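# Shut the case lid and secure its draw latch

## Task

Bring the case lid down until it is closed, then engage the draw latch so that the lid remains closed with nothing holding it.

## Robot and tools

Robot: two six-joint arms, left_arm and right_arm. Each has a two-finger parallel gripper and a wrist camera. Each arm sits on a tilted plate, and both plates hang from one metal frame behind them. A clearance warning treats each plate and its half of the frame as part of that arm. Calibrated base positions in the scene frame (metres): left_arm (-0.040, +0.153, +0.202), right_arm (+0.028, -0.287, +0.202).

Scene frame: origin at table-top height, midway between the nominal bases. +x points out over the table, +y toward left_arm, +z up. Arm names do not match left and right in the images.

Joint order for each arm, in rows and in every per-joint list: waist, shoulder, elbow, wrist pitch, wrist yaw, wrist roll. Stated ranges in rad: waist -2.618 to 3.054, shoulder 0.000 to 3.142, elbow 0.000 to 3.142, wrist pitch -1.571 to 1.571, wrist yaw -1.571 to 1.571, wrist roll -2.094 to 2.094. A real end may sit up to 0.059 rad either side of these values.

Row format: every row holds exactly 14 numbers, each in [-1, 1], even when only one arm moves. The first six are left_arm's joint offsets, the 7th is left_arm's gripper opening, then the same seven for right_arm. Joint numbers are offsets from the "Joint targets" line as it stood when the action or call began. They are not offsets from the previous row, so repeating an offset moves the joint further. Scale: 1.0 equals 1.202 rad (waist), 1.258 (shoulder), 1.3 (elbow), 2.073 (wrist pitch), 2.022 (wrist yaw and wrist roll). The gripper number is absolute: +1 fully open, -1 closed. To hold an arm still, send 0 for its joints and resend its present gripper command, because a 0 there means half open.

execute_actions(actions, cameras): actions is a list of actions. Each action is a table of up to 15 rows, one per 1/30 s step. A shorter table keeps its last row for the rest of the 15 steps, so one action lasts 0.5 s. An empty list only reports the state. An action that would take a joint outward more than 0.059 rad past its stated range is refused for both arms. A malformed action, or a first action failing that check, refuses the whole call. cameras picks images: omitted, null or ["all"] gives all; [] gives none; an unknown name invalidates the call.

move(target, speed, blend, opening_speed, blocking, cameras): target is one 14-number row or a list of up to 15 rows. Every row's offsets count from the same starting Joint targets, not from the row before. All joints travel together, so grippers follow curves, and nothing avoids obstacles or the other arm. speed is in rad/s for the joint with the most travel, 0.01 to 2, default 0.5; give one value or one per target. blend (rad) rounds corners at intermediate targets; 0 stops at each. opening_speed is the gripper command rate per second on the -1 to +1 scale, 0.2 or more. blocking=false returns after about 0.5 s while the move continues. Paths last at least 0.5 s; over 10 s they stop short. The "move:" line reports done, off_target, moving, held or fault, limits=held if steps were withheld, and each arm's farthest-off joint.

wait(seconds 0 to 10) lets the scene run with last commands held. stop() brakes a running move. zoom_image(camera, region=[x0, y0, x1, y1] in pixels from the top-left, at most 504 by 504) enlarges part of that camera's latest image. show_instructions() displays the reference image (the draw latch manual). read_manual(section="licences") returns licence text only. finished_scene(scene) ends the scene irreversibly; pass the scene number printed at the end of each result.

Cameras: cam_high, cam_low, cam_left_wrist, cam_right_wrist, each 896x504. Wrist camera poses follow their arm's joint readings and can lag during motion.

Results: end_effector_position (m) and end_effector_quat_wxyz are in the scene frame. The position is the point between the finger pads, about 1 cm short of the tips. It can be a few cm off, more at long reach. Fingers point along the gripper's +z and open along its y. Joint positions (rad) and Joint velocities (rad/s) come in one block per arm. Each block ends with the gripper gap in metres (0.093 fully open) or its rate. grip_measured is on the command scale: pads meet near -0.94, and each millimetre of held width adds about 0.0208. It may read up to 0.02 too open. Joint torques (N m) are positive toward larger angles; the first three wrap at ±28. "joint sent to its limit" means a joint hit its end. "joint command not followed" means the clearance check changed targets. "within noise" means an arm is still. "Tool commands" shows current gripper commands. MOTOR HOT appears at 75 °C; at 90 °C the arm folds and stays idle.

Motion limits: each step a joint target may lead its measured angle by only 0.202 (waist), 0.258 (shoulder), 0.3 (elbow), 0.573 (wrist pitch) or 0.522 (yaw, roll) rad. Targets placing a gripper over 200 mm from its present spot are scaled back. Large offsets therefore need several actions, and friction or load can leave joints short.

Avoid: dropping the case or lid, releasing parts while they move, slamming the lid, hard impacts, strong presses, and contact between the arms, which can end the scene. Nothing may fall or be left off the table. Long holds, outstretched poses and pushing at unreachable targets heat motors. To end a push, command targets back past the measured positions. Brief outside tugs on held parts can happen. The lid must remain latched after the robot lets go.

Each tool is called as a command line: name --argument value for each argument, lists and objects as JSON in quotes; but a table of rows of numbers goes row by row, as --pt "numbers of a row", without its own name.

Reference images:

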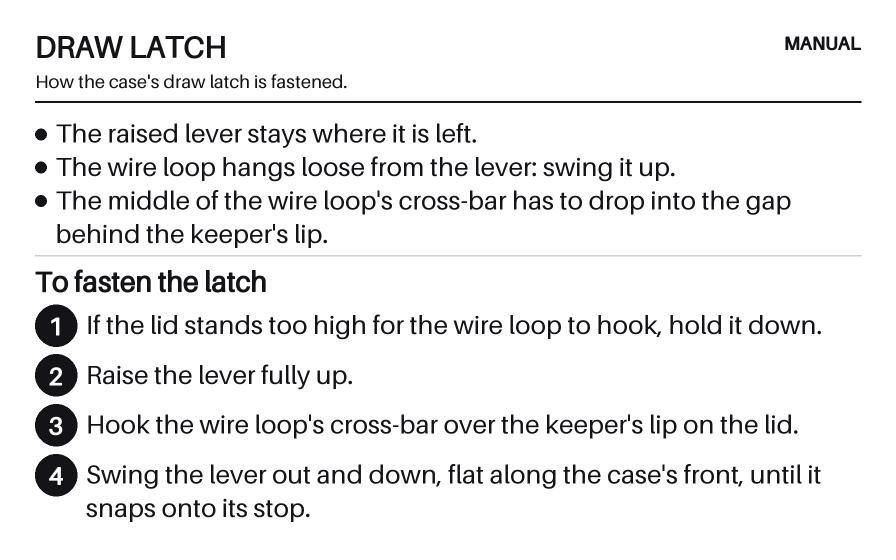

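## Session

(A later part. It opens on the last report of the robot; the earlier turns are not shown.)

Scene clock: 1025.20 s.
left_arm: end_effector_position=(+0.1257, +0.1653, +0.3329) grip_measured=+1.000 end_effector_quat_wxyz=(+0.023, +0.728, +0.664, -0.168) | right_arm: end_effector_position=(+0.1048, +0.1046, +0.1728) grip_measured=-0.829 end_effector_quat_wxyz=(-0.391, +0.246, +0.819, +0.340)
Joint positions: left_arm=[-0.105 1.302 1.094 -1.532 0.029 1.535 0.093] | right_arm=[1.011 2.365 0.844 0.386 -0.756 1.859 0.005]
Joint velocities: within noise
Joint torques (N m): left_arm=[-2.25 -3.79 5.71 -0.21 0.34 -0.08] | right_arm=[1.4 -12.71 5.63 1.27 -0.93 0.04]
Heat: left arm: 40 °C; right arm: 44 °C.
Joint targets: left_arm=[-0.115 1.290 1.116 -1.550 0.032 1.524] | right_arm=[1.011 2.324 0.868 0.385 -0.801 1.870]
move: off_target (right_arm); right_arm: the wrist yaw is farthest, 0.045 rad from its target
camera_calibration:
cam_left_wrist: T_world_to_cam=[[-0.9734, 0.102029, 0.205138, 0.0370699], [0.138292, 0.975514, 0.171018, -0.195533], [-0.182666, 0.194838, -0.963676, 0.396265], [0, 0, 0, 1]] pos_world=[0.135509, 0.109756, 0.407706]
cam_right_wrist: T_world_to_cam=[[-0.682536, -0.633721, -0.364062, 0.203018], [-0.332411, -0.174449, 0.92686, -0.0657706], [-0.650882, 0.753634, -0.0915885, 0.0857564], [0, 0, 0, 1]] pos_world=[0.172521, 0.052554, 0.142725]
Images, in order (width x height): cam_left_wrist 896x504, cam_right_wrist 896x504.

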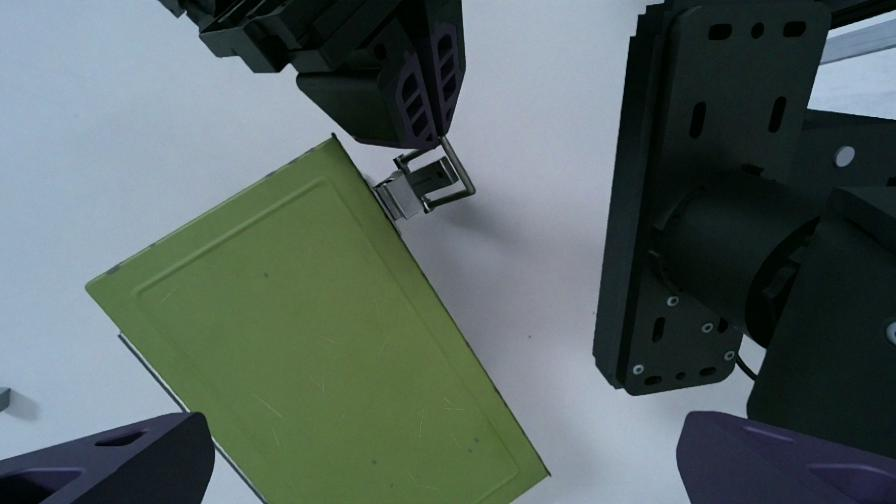

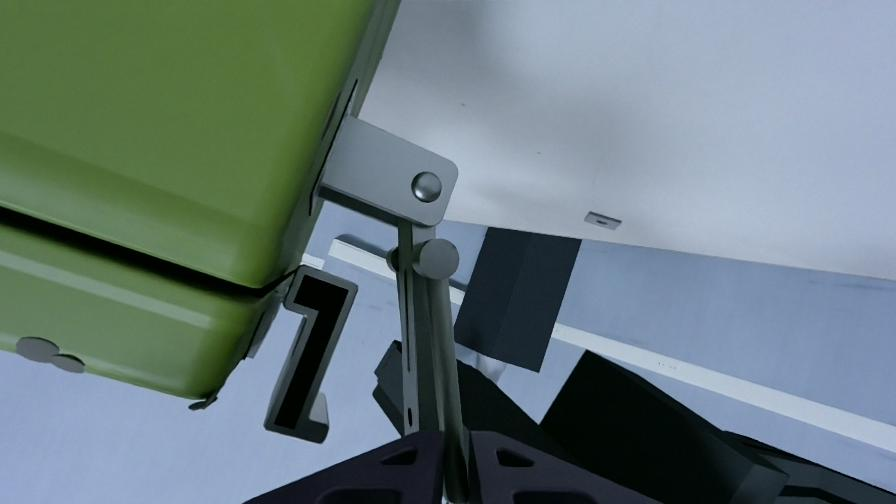

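move --target '[0,0,0,0,0,0,1,-0.0183,0.0032,0.0646,-0.0487,-0.0045,0.0791,-0.83]' --speed 0.15 --cameras '["cam_right_wrist","cam_left_wrist"]'

zoom_image --camera "cam_left_wrist" --region '[360, 70, 520, 230]'

Scene clock: 1041.43 s.
left_arm: end_effector_position=(+0.1257, +0.1653, +0.3329) grip_measured=+1.000 end_effector_quat_wxyz=(+0.023, +0.728, +0.664, -0.168) | right_arm: end_effector_position=(+0.1156, +0.1108, +0.1777) grip_measured=-0.829 end_effector_quat_wxyz=(-0.424, +0.325, +0.794, +0.289)
Joint positions: left_arm=[-0.105 1.302 1.094 -1.532 0.029 1.535 0.093] | right_arm=[0.993 2.365 0.921 0.264 -0.767 2.021 0.005]
Joint velocities: within noise
Joint torques (N m): left_arm=[-2.24 -3.81 5.7 -0.22 0.34 -0.08] | right_arm=[1.05 -12.78 6.34 1.45 -0.96 0.04]
Heat: left arm: 40 °C; right arm: 43 °C.
Joint targets: left_arm=[-0.115 1.290 1.116 -1.550 0.032 1.524] | right_arm=[0.989 2.328 0.952 0.284 -0.810 2.030]
move: off_target (right_arm); right_arm: the wrist yaw is farthest, 0.044 rad from its target
camera_calibration:
cam_left_wrist: T_world_to_cam=[[-0.9734, 0.102029, 0.205138, 0.0370699], [0.138292, 0.975514, 0.171018, -0.195533], [-0.182666, 0.194838, -0.963676, 0.396265], [0, 0, 0, 1]] pos_world=[0.135509, 0.109756, 0.407706]
cam_right_wrist: T_world_to_cam=[[-0.774153, -0.60633, -0.1818, 0.191305], [-0.193791, -0.0463951, 0.979945, -0.105331], [-0.602605, 0.793859, -0.0815843, 0.076716], [0, 0, 0, 1]] pos_world=[0.173917, 0.0502056, 0.144257]
Images, in order (width x height): cam_left_wrist 896x504, cam_right_wrist 896x504.

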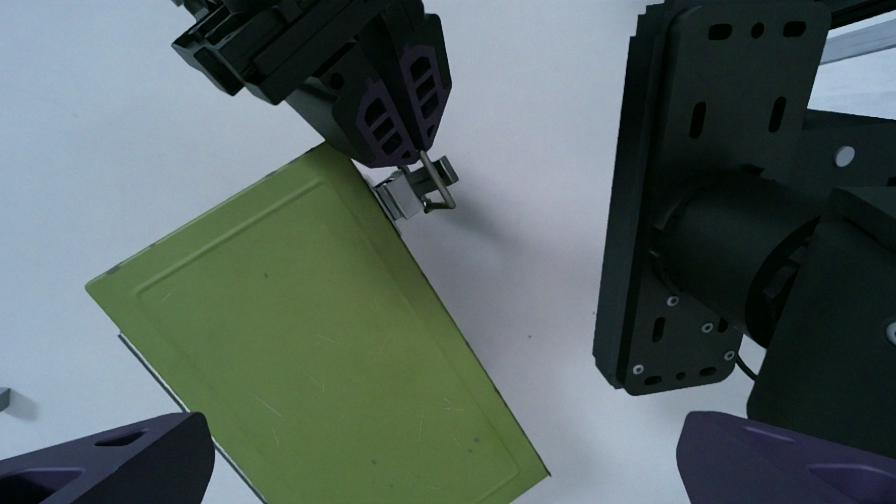

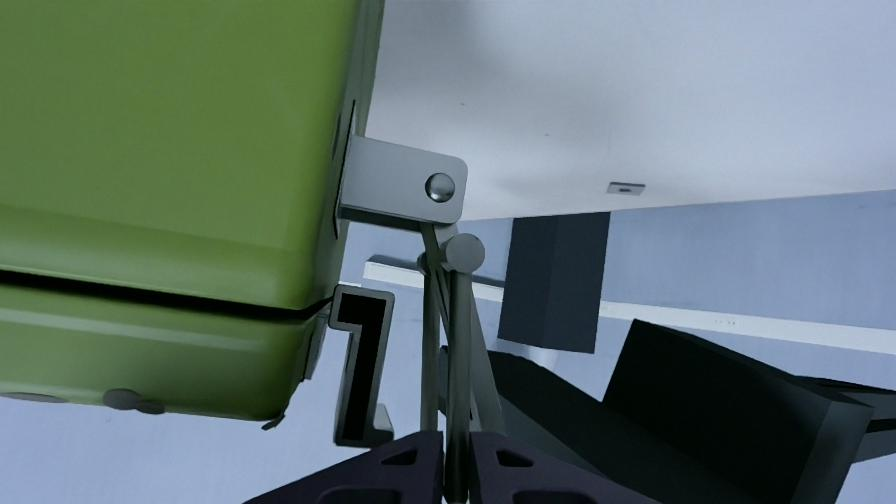

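Scaled by 3.150 from the camera's 896x504 image, which has a finer 1280x720 frame.

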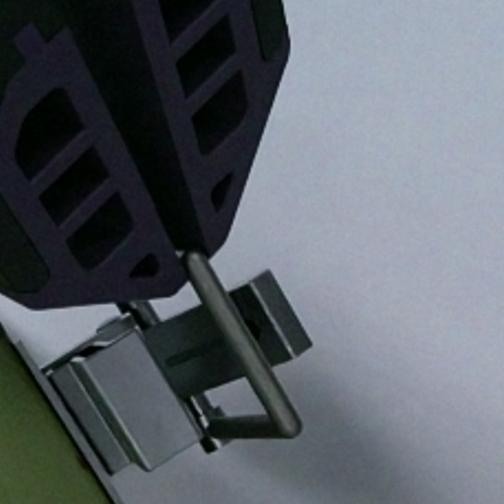

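move --pt "0 0 0 0 0 0 1 0 0 0 0 0 0 -0.75" --pt "0 0 0 0 0 0 1 -0.0283 0.0199 0.0854 -0.0569 -0.0074 0.0148 -0.75" --speed 0.15 --cameras '["cam_right_wrist","cam_left_wrist"]'

zoom_image --camera "cam_left_wrist" --region '[340, 90, 500, 250]'

Scene clock: 1071.87 s.
left_arm: end_effector_position=(+0.1257, +0.1653, +0.3329) grip_measured=+1.000 end_effector_quat_wxyz=(+0.023, +0.728, +0.664, -0.168) | right_arm: end_effector_position=(+0.1417, +0.1325, +0.2032) grip_measured=-0.751 end_effector_quat_wxyz=(-0.442, +0.332, +0.775, +0.304)
Joint positions: left_arm=[-0.105 1.302 1.094 -1.532 0.029 1.535 0.093] | right_arm=[0.963 2.365 1.043 0.181 -0.811 2.051 0.009]
Joint velocities: within noise
Joint torques (N m): left_arm=[-2.22 -3.81 5.72 -0.22 0.34 -0.08] | right_arm=[0.9 -11.06 6.16 1.1 -0.7 0.07]
Heat: left arm: 41 °C; right arm: 43 °C.
Joint targets: left_arm=[-0.115 1.290 1.116 -1.550 0.032 1.524] | right_arm=[0.955 2.353 1.063 0.167 -0.825 2.060]
move: done
camera_calibration:
cam_left_wrist: T_world_to_cam=[[-0.9734, 0.102029, 0.205138, 0.0370699], [0.138292, 0.975514, 0.171018, -0.195533], [-0.182666, 0.194838, -0.963676, 0.396265], [0, 0, 0, 1]] pos_world=[0.135509, 0.109756, 0.407706]
cam_right_wrist: T_world_to_cam=[[-0.796129, -0.579537, -0.174112, 0.227225], [-0.156585, -0.0806291, 0.984368, -0.12583], [-0.584516, 0.810947, -0.026556, 0.0613104], [0, 0, 0, 1]] pos_world=[0.197034, 0.0718205, 0.165053]
Images, in order (width x height): cam_left_wrist 896x504, cam_right_wrist 896x504.

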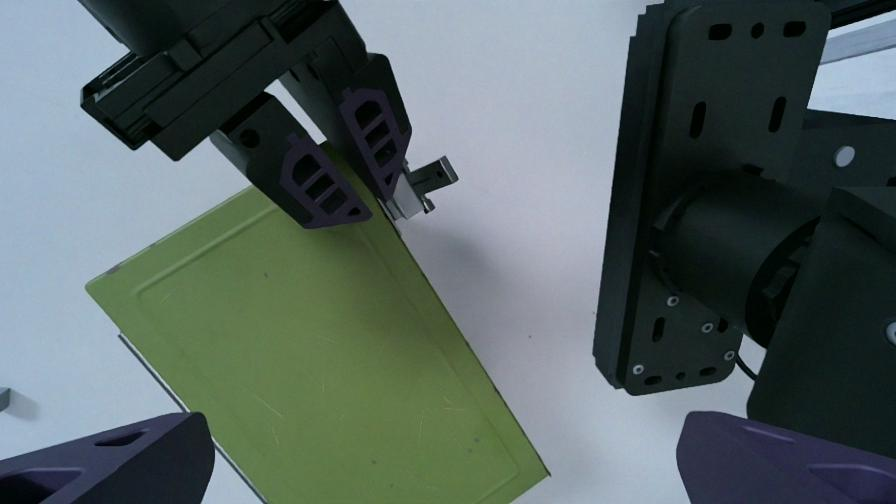

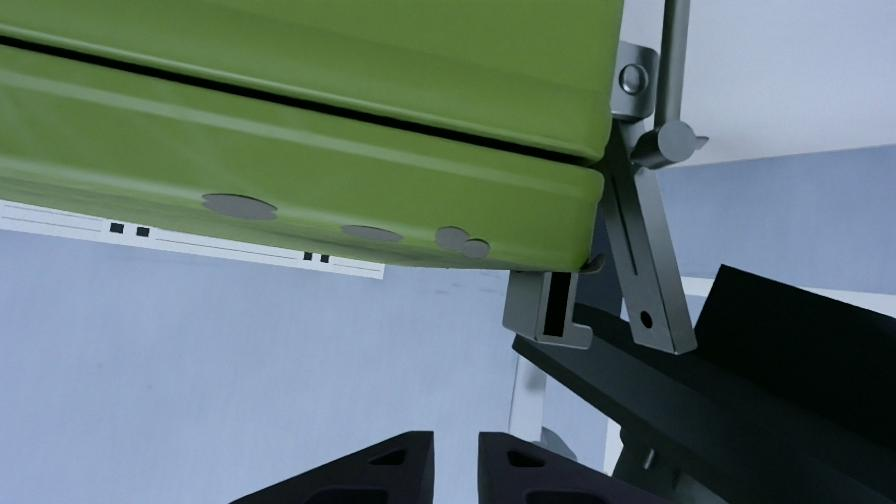

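Scaled by 3.150 from the camera's 896x504 image, which has a finer 1280x720 frame.

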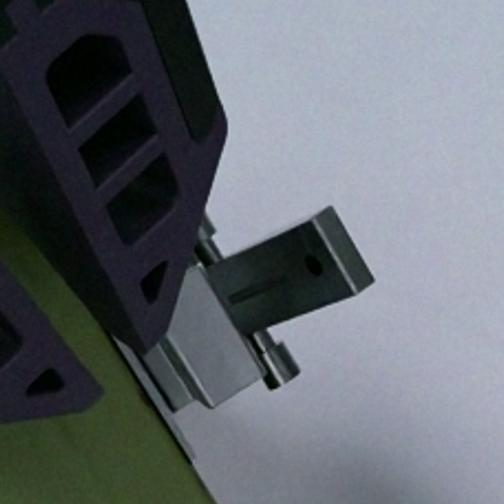

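move --pt "0 0 0 0 0 0 1 0 0 -0.2408 0.151 0 0 -1" --pt "0 0 0 0 0 0 1 0.0449 0.066 -0.3285 0.3444 0.0198 -0.95 -1" --speed 0.8 --blend 0.05 --cameras '[]'

Scene clock: 1151.20 s.
left_arm: end_effector_position=(+0.1257, +0.1653, +0.3329) grip_measured=+1.000 end_effector_quat_wxyz=(+0.023, +0.728, +0.664, -0.168) | right_arm: end_effector_position=(+0.0939, +0.0878, +0.1736) grip_measured=-0.973 end_effector_quat_wxyz=(+0.080, -0.467, +0.669, +0.572)
Joint positions: left_arm=[-0.105 1.302 1.094 -1.532 0.029 1.535 0.093] | right_arm=[1.001 2.424 0.643 0.863 -0.799 0.148 0]
Joint velocities: within noise
Joint torques (N m): left_arm=[-2.22 -3.81 5.71 -0.22 0.34 -0.08] | right_arm=[1.91 -7.47 1.96 1.81 -0.28 -0.16]
Heat: left arm: 41 °C; right arm: 42 °C.
Joint targets: left_arm=[-0.115 1.290 1.116 -1.550 0.032 1.524] | right_arm=[1.009 2.437 0.636 0.880 -0.785 0.139]
move: done
No camera images: "cameras" was empty.

move --pt "0 0 0 0 0 0 1 0 0 0 0 0 -0.399 -1" --pt "0 0 0 0 0 0 1 0.0507 0.101 0.06 0.0463 0.0178 -0.367 -1" --pt "0 0 0 0 0 0 1 0.0366 0.1145 0.1408 -0.0014 0.0134 -0.3759 -1" --speed '[0.8,0.4,0.15]' --blend 0.02 --cameras '["cam_right_wrist"]'

zoom_image --camera "cam_right_wrist" --region '[520, 320, 820, 504]'

Scene clock: 1162.20 s.
left_arm: end_effector_position=(+0.1257, +0.1653, +0.3329) grip_measured=+1.000 end_effector_quat_wxyz=(+0.023, +0.728, +0.664, -0.168) | right_arm: end_effector_position=(+0.0884, +0.1205, +0.1518) grip_measured=-0.973 end_effector_quat_wxyz=(-0.292, +0.697, -0.428, -0.495)
Joint positions: left_arm=[-0.105 1.302 1.094 -1.532 0.029 1.535 0.093] | right_arm=[1.055 2.565 0.784 0.886 -0.775 -0.617 0]
Joint velocities: within noise
Joint torques (N m): left_arm=[-2.26 -3.79 5.68 -0.22 0.34 -0.08] | right_arm=[1.21 -8.09 5.42 1.55 -0.25 -0.05]
Heat: left arm: 41 °C; right arm: 42 °C.
Joint targets: left_arm=[-0.115 1.290 1.116 -1.550 0.032 1.524] | right_arm=[1.053 2.580 0.819 0.878 -0.757 -0.621]
move: done
camera_calibration:
cam_right_wrist: T_world_to_cam=[[0.880884, 0.472216, -0.0324847, -0.127494], [0.304744, -0.618314, -0.724444, 0.198794], [-0.36218, 0.628252, -0.688568, 0.141323], [0, 0, 0, 1]] pos_world=[0.10291, 0.0943352, 0.237183]
Images, in order (width x height): cam_right_wrist 896x504.

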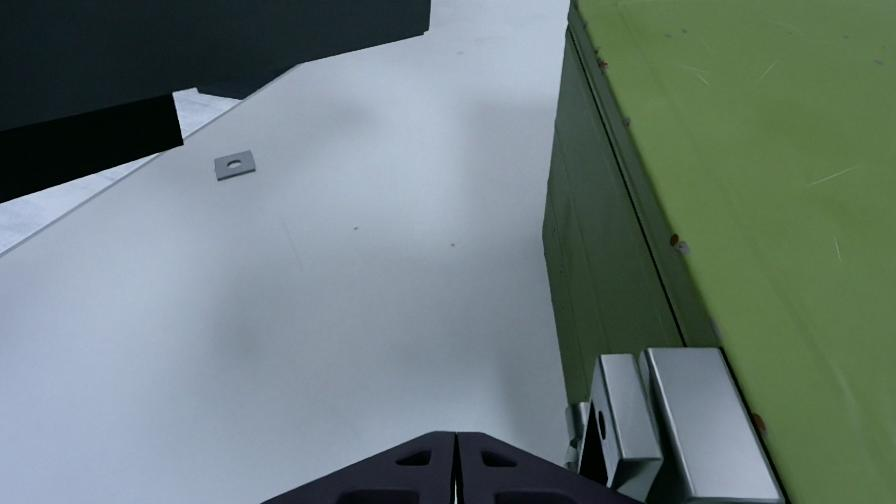

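Scaled by 1.680 from the camera's 896x504 image, which has a finer 1280x720 frame.

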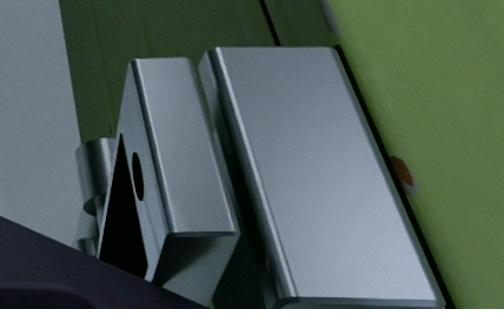

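move --pt "0 0 0 0 0 0 1 -0.008 0 0.0154 -0.006 0 0 -1" --speed 0.1 --cameras '["cam_right_wrist"]'

zoom_image --camera "cam_right_wrist" --region '[520, 320, 820, 504]'

Scene clock: 1178.10 s.
left_arm: end_effector_position=(+0.1257, +0.1653, +0.3329) grip_measured=+1.000 end_effector_quat_wxyz=(+0.023, +0.728, +0.664, -0.168) | right_arm: end_effector_position=(+0.0888, +0.1204, +0.1520) grip_measured=-0.973 end_effector_quat_wxyz=(-0.284, +0.696, -0.428, -0.502)
Joint positions: left_arm=[-0.105 1.302 1.094 -1.532 0.029 1.535 0.093] | right_arm=[1.047 2.565 0.795 0.859 -0.796 -0.619 0]
Joint velocities: within noise
Joint torques (N m): left_arm=[-2.25 -3.81 5.7 -0.22 0.34 -0.08] | right_arm=[0.88 -8.27 6.09 1.71 -0.1 -0.04]
Heat: left arm: 41 °C; right arm: 42 °C.
Joint targets: left_arm=[-0.115 1.290 1.116 -1.550 0.032 1.524] | right_arm=[1.043 2.580 0.839 0.865 -0.757 -0.621]
move: off_target (right_arm); right_arm: the elbow is farthest, 0.044 rad from its target
camera_calibration:
cam_right_wrist: T_world_to_cam=[[0.874859, 0.481811, -0.0497922, -0.125803], [0.298914, -0.617913, -0.727209, 0.199691], [-0.381145, 0.621322, -0.684607, 0.143628], [0, 0, 0, 1]] pos_world=[0.105113, 0.0947665, 0.237282]
Images, in order (width x height): cam_right_wrist 896x504.

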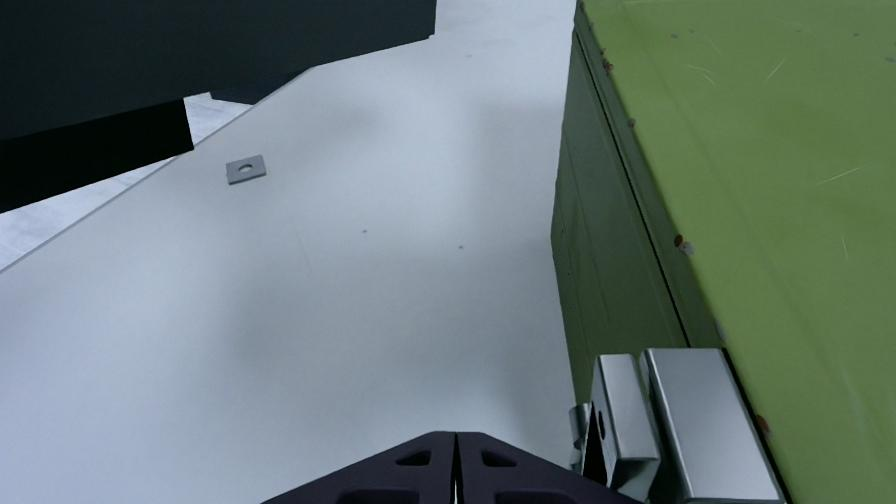

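Scaled by 1.680 from the camera's 896x504 image, which has a finer 1280x720 frame.

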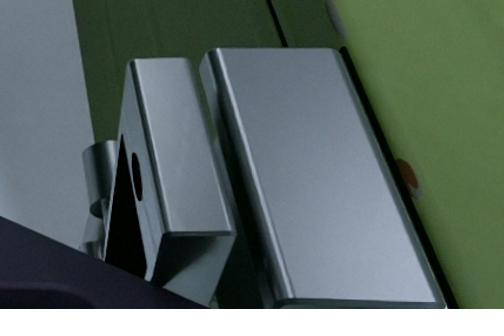

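move --pt "0 0 0 0 0 0 1 -0.0283 -0.1145 -0.1562 0.0077 -0.0138 -0.0237 -1" --pt "0 0 0 0 0 0 1 0.2346 -0.0771 -0.1615 0.0545 0.4154 0.27 -0.77" --pt "0 0 0 0 0 0 1 0.2313 0.0079 -0.0846 0.0569 0.4125 0.2675 -0.77" --speed '[0.5,0.5,0.12]' --blend '[0.02,0,0]' --cameras '["cam_right_wrist"]'

zoom_image --camera "cam_right_wrist" --region '[300, 204, 650, 504]'

Scene clock: 1190.83 s.
left_arm: end_effector_position=(+0.1257, +0.1653, +0.3329) grip_measured=+1.000 end_effector_quat_wxyz=(+0.023, +0.728, +0.664, -0.168) | right_arm: end_effector_position=(+0.1121, +0.1179, +0.1086) grip_measured=-0.771 end_effector_quat_wxyz=(+0.340, -0.569, +0.696, +0.275)
Joint positions: left_arm=[-0.105 1.302 1.094 -1.532 0.029 1.535 0.093] | right_arm=[1.32 2.577 0.714 0.965 0.069 -0.084 0.008]
Joint velocities: within noise
Joint torques (N m): left_arm=[-2.24 -3.81 5.68 -0.22 0.34 -0.08] | right_arm=[0.83 -7.97 3.64 2.01 -0.07 0.01]
Heat: left arm: 41 °C; right arm: 42 °C.
Joint targets: left_arm=[-0.115 1.290 1.116 -1.550 0.032 1.524] | right_arm=[1.322 2.590 0.729 0.983 0.077 -0.080]
move: done
camera_calibration:
cam_right_wrist: T_world_to_cam=[[0.980566, -0.195643, -0.0146427, -0.0829982], [-0.179337, -0.863568, -0.471263, 0.214385], [0.0795541, 0.46473, -0.881871, 0.112611], [0, 0, 0, 1]] pos_world=[0.110874, 0.116564, 0.199125]
Images, in order (width x height): cam_right_wrist 896x504.

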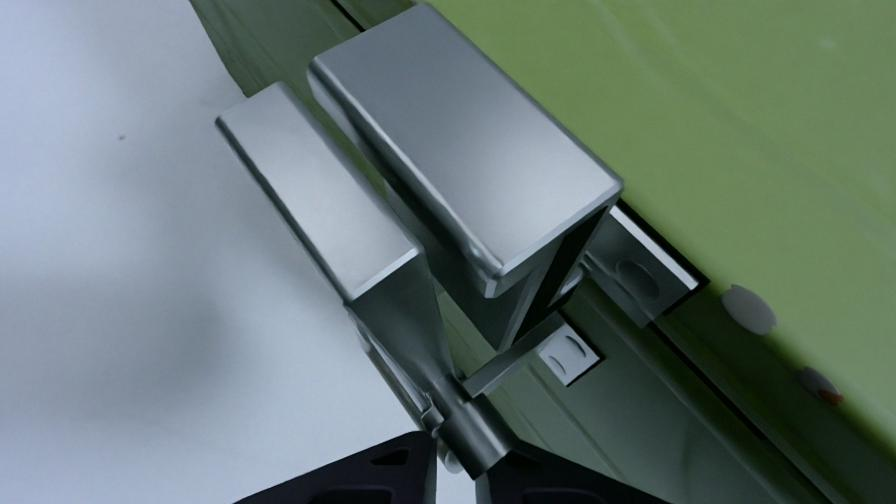

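Scaled by 1.440 from the camera's 896x504 image, which has a finer 1280x720 frame.

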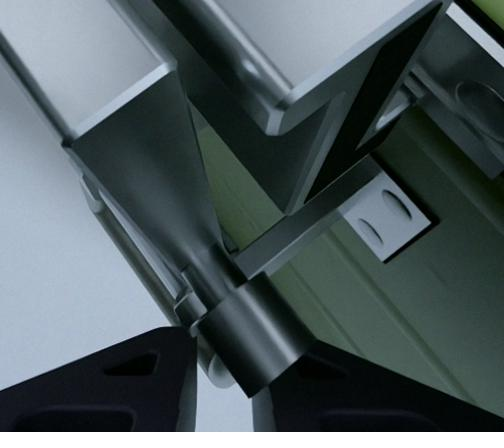

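move --pt "0 0 0 0 0 0 1 0.0399 -0.0199 -0.0469 0.0178 0.0193 0.229 -0.8" --pt "0 0 0 0 0 0 1 -0.1156 -0.0835 -0.0485 -0.0473 -0.2136 0.3185 -0.8" --pt "0 0 0 0 0 0 1 -0.0998 -0.1526 -0.0685 -0.069 -0.2082 0.5366 -0.8" --speed 0.4 --blend 0.02 --cameras '["cam_right_wrist","cam_left_wrist"]'

zoom_image --camera "cam_left_wrist" --region '[360, 70, 520, 230]'

Scene clock: 1207.03 s.
left_arm: end_effector_position=(+0.1257, +0.1653, +0.3329) grip_measured=+1.000 end_effector_quat_wxyz=(+0.023, +0.728, +0.664, -0.168) | right_arm: end_effector_position=(+0.0916, +0.1041, +0.1408) grip_measured=-0.799 end_effector_quat_wxyz=(-0.009, -0.153, +0.871, +0.467)
Joint positions: left_arm=[-0.105 1.302 1.094 -1.532 0.029 1.535 0.093] | right_arm=[1.194 2.43 0.647 0.854 -0.336 0.995 0.007]
Joint velocities: within noise
Joint torques (N m): left_arm=[-2.26 -3.81 5.7 -0.22 0.34 -0.08] | right_arm=[1.61 -11.66 2.37 1.65 -0.35 0.08]
Heat: left arm: 41 °C; right arm: 42 °C.
Joint targets: left_arm=[-0.115 1.290 1.116 -1.550 0.032 1.524] | right_arm=[1.202 2.398 0.639 0.840 -0.344 1.005]
move: done
camera_calibration:
cam_left_wrist: T_world_to_cam=[[-0.9734, 0.102029, 0.205138, 0.0370699], [0.138292, 0.975514, 0.171018, -0.195533], [-0.182666, 0.194838, -0.963676, 0.396265], [0, 0, 0, 1]] pos_world=[0.135509, 0.109756, 0.407706]
cam_right_wrist: T_world_to_cam=[[0.245539, -0.508003, -0.825617, 0.148917], [-0.808757, -0.576902, 0.114443, 0.159315], [-0.534437, 0.639623, -0.552503, 0.140688], [0, 0, 0, 1]] pos_world=[0.167471, 0.0775717, 0.182446]
Images, in order (width x height): cam_left_wrist 896x504, cam_right_wrist 896x504.

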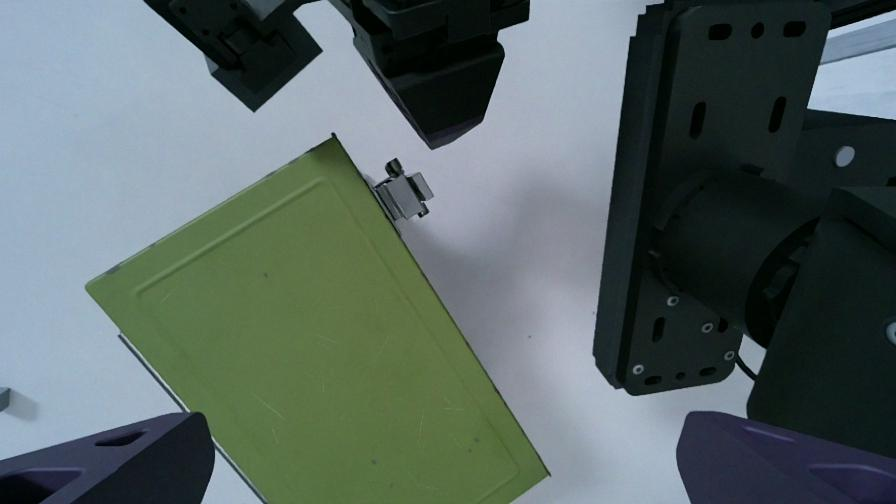

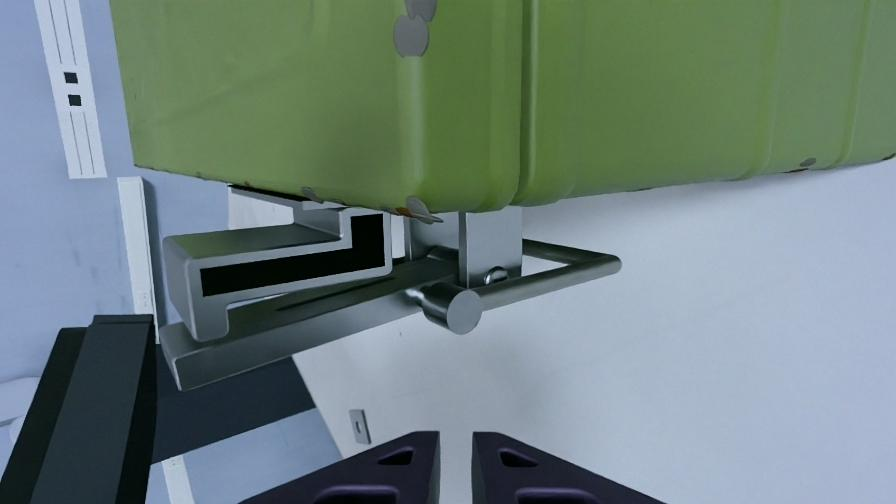

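Scaled by 3.150 from the camera's 896x504 image, which has a finer 1280x720 frame.

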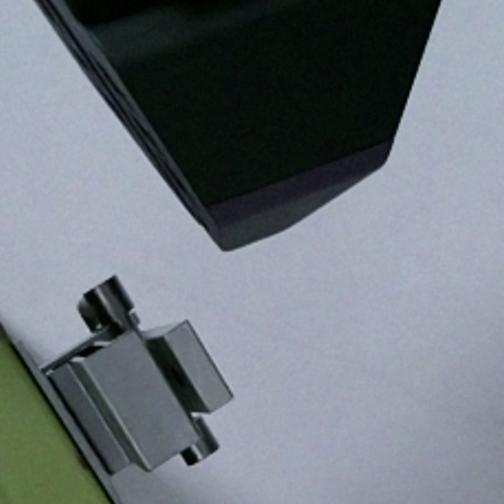

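move --pt "0 0 0 0 0 0 1 0.1023 0.0676 -0.0077 0.0666 0.2111 -0.534 -0.77" --pt "0 0 0 0 0 0 1 0.1032 0.1582 0.08 0.0685 0.2082 -0.5366 -0.77" --pt "0 0 0 0 0 0 1 0.1032 0.1582 0.08 0.0685 0.2082 -0.5366 -0.83" --pt "0 0 0 0 0 0 1 0.1439 0.1367 0.0315 0.0868 0.2275 -0.3076 -0.83" --speed '[0.5,0.15,0.15,0.3]' --cameras '["cam_right_wrist","cam_left_wrist"]'

zoom_image --camera "cam_left_wrist" --region '[360, 70, 520, 230]'

Scene clock: 1227.53 s.
left_arm: end_effector_position=(+0.1257, +0.1653, +0.3329) grip_measured=+1.000 end_effector_quat_wxyz=(+0.023, +0.728, +0.664, -0.168) | right_arm: end_effector_position=(+0.1002, +0.1147, +0.1090) grip_measured=-0.829 end_effector_quat_wxyz=(+0.282, -0.408, +0.798, +0.342)
Joint positions: left_arm=[-0.105 1.302 1.094 -1.532 0.029 1.535 0.093] | right_arm=[1.367 2.586 0.689 1.008 0.107 0.372 0.005]
Joint velocities: within noise
Joint torques (N m): left_arm=[-2.24 -3.79 5.72 -0.22 0.34 -0.08] | right_arm=[1.46 -10.62 1.57 2.01 -0.02 0.03]
Heat: left arm: 41 °C; right arm: 44 °C.
Joint targets: left_arm=[-0.115 1.290 1.116 -1.550 0.032 1.524] | right_arm=[1.374 2.570 0.681 1.020 0.116 0.382]
move: done
camera_calibration:
cam_left_wrist: T_world_to_cam=[[-0.9734, 0.102029, 0.205138, 0.0370699], [0.138292, 0.975514, 0.171018, -0.195533], [-0.182666, 0.194838, -0.963676, 0.396265], [0, 0, 0, 1]] pos_world=[0.135509, 0.109756, 0.407706]
cam_right_wrist: T_world_to_cam=[[0.840949, -0.426685, -0.332784, 0.00325645], [-0.537342, -0.730986, -0.420623, 0.224804], [-0.0637863, 0.532541, -0.843997, 0.117762], [0, 0, 0, 1]] pos_world=[0.12557, 0.103005, 0.195033]
Images, in order (width x height): cam_left_wrist 896x504, cam_right_wrist 896x504.

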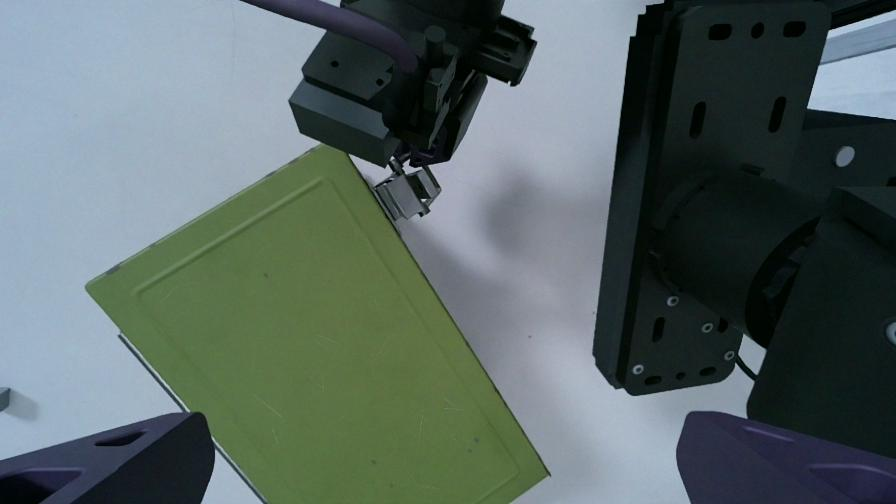

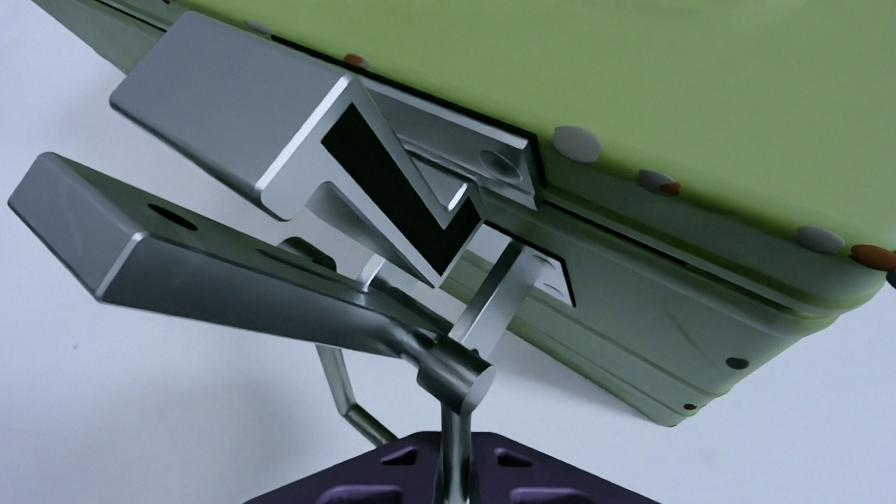

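Scaled by 3.150 from the camera's 896x504 image, which has a finer 1280x720 frame.

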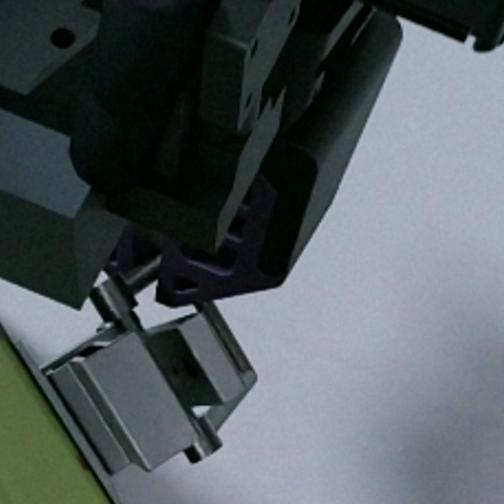

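move --target '[0,0,0,0,0,0,1,-0.1589,-0.0676,-0.0069,-0.0651,-0.2329,0.09,-0.83]' --speed 0.4 --cameras '["cam_right_wrist","cam_left_wrist"]'

zoom_image --camera "cam_left_wrist" --region '[360, 70, 520, 230]'

Scene clock: 1235.63 s.
left_arm: end_effector_position=(+0.1257, +0.1653, +0.3329) grip_measured=+1.000 end_effector_quat_wxyz=(+0.023, +0.728, +0.664, -0.168) | right_arm: end_effector_position=(+0.0916, +0.1078, +0.1220) grip_measured=-0.829 end_effector_quat_wxyz=(+0.091, -0.338, +0.819, +0.455)
Joint positions: left_arm=[-0.105 1.302 1.094 -1.532 0.029 1.535 0.093] | right_arm=[1.19 2.519 0.68 0.903 -0.337 0.555 0.005]
Joint velocities: within noise
Joint torques (N m): left_arm=[-2.22 -3.79 5.68 -0.22 0.33 -0.08] | right_arm=[0.49 -11.79 1.89 1.66 -0.51 0.01]
Heat: left arm: 41 °C; right arm: 44 °C.
Joint targets: left_arm=[-0.115 1.290 1.116 -1.550 0.032 1.524] | right_arm=[1.184 2.485 0.672 0.885 -0.355 0.564]
move: done
camera_calibration:
cam_left_wrist: T_world_to_cam=[[-0.9734, 0.102029, 0.205138, 0.0370699], [0.138292, 0.975514, 0.171018, -0.195533], [-0.182666, 0.194838, -0.963676, 0.396265], [0, 0, 0, 1]] pos_world=[0.135509, 0.109756, 0.407706]
cam_right_wrist: T_world_to_cam=[[0.625866, -0.348915, -0.697532, 0.0676897], [-0.628595, -0.755089, -0.186306, 0.20298], [-0.461694, 0.555067, -0.69191, 0.147327], [0, 0, 0, 1]] pos_world=[0.153247, 0.0951094, 0.186969]
Images, in order (width x height): cam_left_wrist 896x504, cam_right_wrist 896x504.

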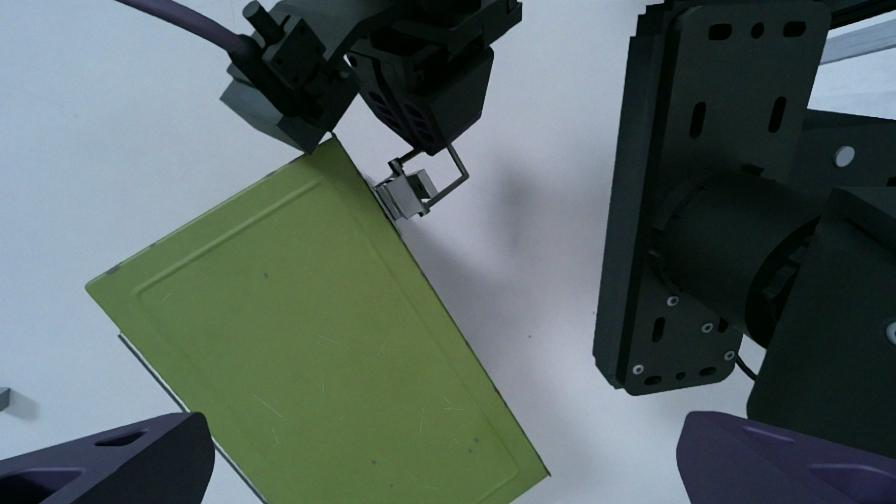

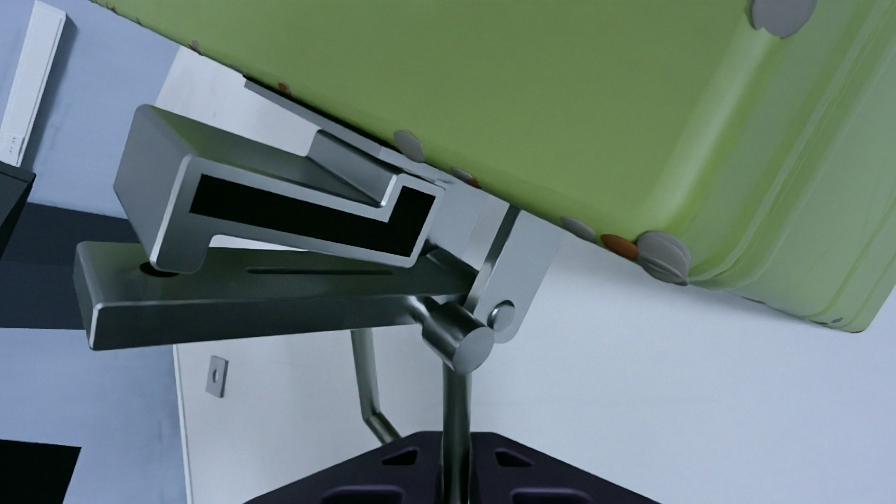

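Scaled by 3.150 from the camera's 896x504 image, which has a finer 1280x720 frame.

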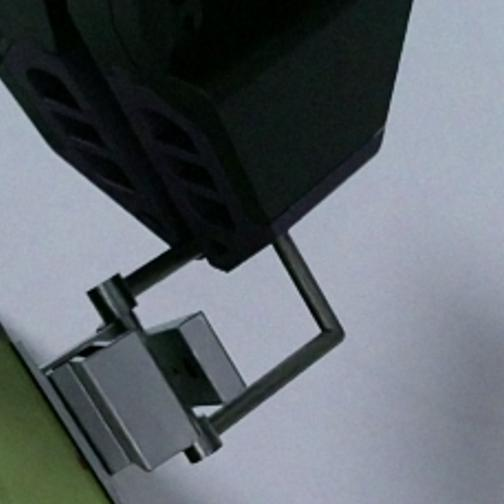

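move --target '[0,0,0,0,0,0,1,0.0133,-0.0755,-0.0169,-0.0217,0.0054,0.2181,-0.81]' --speed 0.3 --cameras '["cam_right_wrist","cam_left_wrist"]'

zoom_image --camera "cam_left_wrist" --region '[360, 70, 520, 230]'

Scene clock: 1249.13 s.
left_arm: end_effector_position=(+0.1257, +0.1653, +0.3329) grip_measured=+1.000 end_effector_quat_wxyz=(+0.023, +0.728, +0.664, -0.168) | right_arm: end_effector_position=(+0.0938, +0.1064, +0.1430) grip_measured=-0.811 end_effector_quat_wxyz=(-0.009, -0.151, +0.870, +0.468)
Joint positions: left_arm=[-0.105 1.302 1.094 -1.532 0.029 1.535 0.093] | right_arm=[1.19 2.426 0.656 0.845 -0.338 0.996 0.006]
Joint velocities: within noise
Joint torques (N m): left_arm=[-2.25 -3.82 5.71 -0.22 0.35 -0.09] | right_arm=[1.74 -11.71 2.51 1.76 -0.29 0.06]
Heat: left arm: 41 °C; right arm: 45 °C.
Joint targets: left_arm=[-0.115 1.290 1.116 -1.550 0.032 1.524] | right_arm=[1.200 2.390 0.650 0.840 -0.344 1.006]
move: off_target (right_arm); right_arm: the shoulder is farthest, 0.036 rad from its target
camera_calibration:
cam_left_wrist: T_world_to_cam=[[-0.9734, 0.102029, 0.205138, 0.0370699], [0.138292, 0.975514, 0.171018, -0.195533], [-0.182666, 0.194838, -0.963676, 0.396265], [0, 0, 0, 1]] pos_world=[0.135509, 0.109756, 0.407706]
cam_right_wrist: T_world_to_cam=[[0.242303, -0.505544, -0.828078, 0.151748], [-0.810322, -0.574824, 0.113824, 0.16218], [-0.533542, 0.64343, -0.548936, 0.140601], [0, 0, 0, 1]] pos_world=[0.169666, 0.0794738, 0.18438]
Images, in order (width x height): cam_left_wrist 896x504, cam_right_wrist 896x504.

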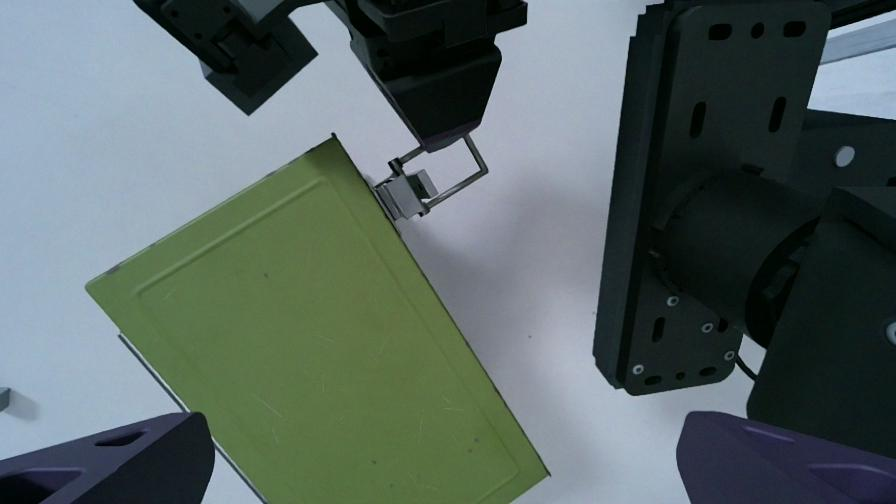

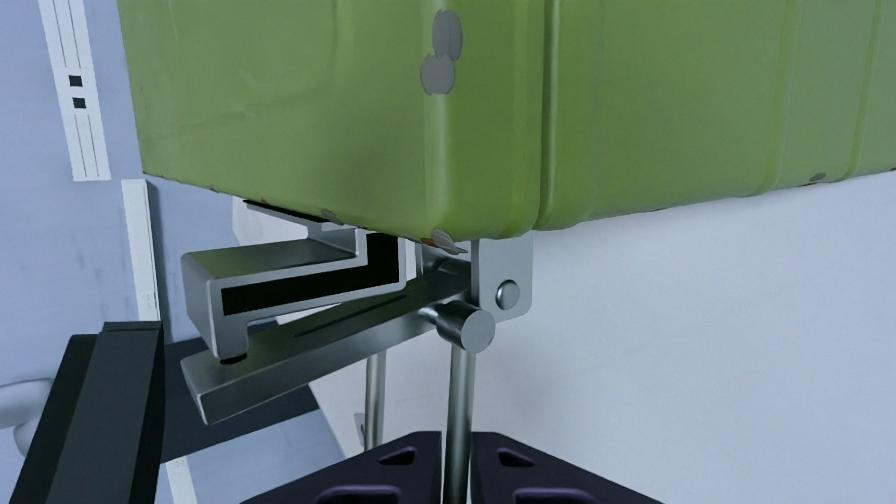

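Scaled by 3.150 from the camera's 896x504 image, which has a finer 1280x720 frame.

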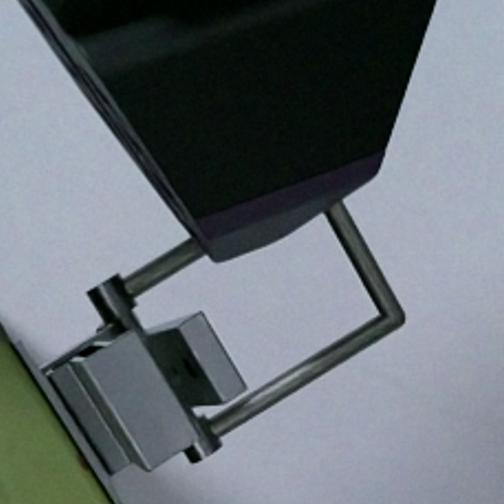

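move --target '[0,0,0,0,0,0,1,-0.1473,0.0254,0.1177,-0.1375,-0.2166,0.138,-0.79]' --speed 0.3 --cameras '["cam_right_wrist","cam_left_wrist"]'

zoom_image --camera "cam_left_wrist" --region '[360, 70, 520, 230]'

Scene clock: 1264.27 s.
left_arm: end_effector_position=(+0.1257, +0.1653, +0.3329) grip_measured=+1.000 end_effector_quat_wxyz=(+0.023, +0.728, +0.664, -0.168) | right_arm: end_effector_position=(+0.0930, +0.1025, +0.1599) grip_measured=-0.791 end_effector_quat_wxyz=(-0.266, -0.019, +0.846, +0.461)
Joint positions: left_arm=[-0.105 1.302 1.094 -1.532 0.029 1.535 0.093] | right_arm=[1.029 2.426 0.785 0.567 -0.762 1.275 0.007]
Joint velocities: within noise
Joint torques (N m): left_arm=[-2.25 -3.79 5.67 -0.22 0.34 -0.08] | right_arm=[0.61 -9.2 4.55 1.36 -0.68 0.03]
Heat: left arm: 41 °C; right arm: 46 °C.
Joint targets: left_arm=[-0.115 1.290 1.116 -1.550 0.032 1.524] | right_arm=[1.022 2.422 0.803 0.555 -0.782 1.285]
move: done
camera_calibration:
cam_left_wrist: T_world_to_cam=[[-0.9734, 0.102029, 0.205138, 0.0370699], [0.138292, 0.975514, 0.171018, -0.195533], [-0.182666, 0.194838, -0.963676, 0.396265], [0, 0, 0, 1]] pos_world=[0.135509, 0.109756, 0.407706]
cam_right_wrist: T_world_to_cam=[[-0.229732, -0.564934, -0.792511, 0.208241], [-0.596285, -0.561864, 0.57337, 0.0626858], [-0.769199, 0.604284, -0.207784, 0.123373], [0, 0, 0, 1]] pos_world=[0.180116, 0.0783108, 0.154726]
Images, in order (width x height): cam_left_wrist 896x504, cam_right_wrist 896x504.

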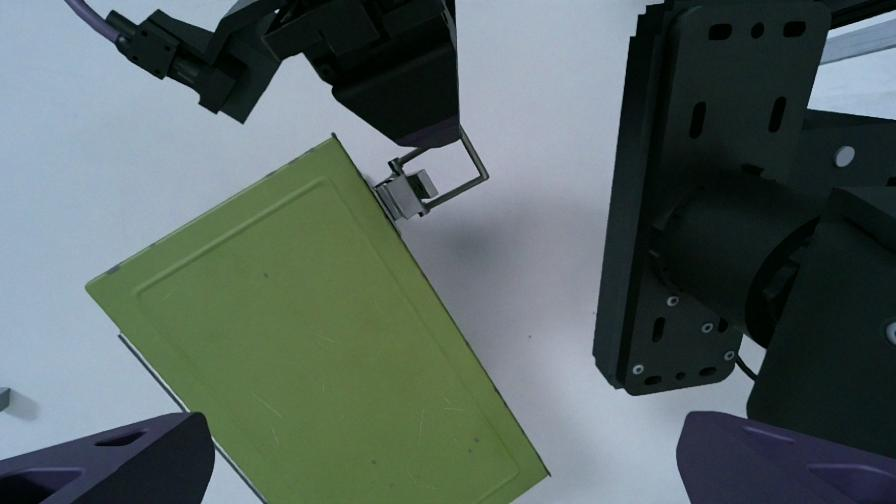

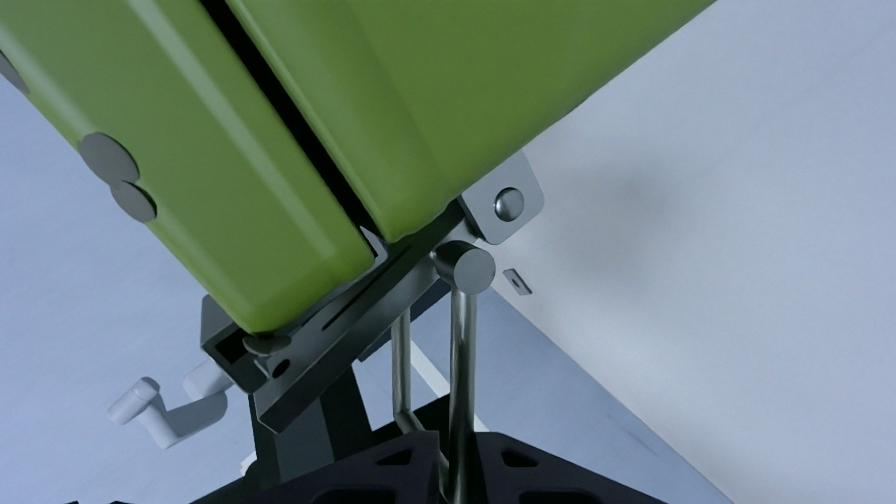

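Scaled by 3.150 from the camera's 896x504 image, which has a finer 1280x720 frame.

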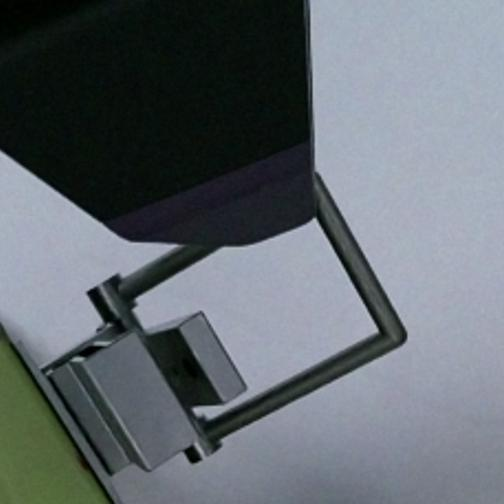

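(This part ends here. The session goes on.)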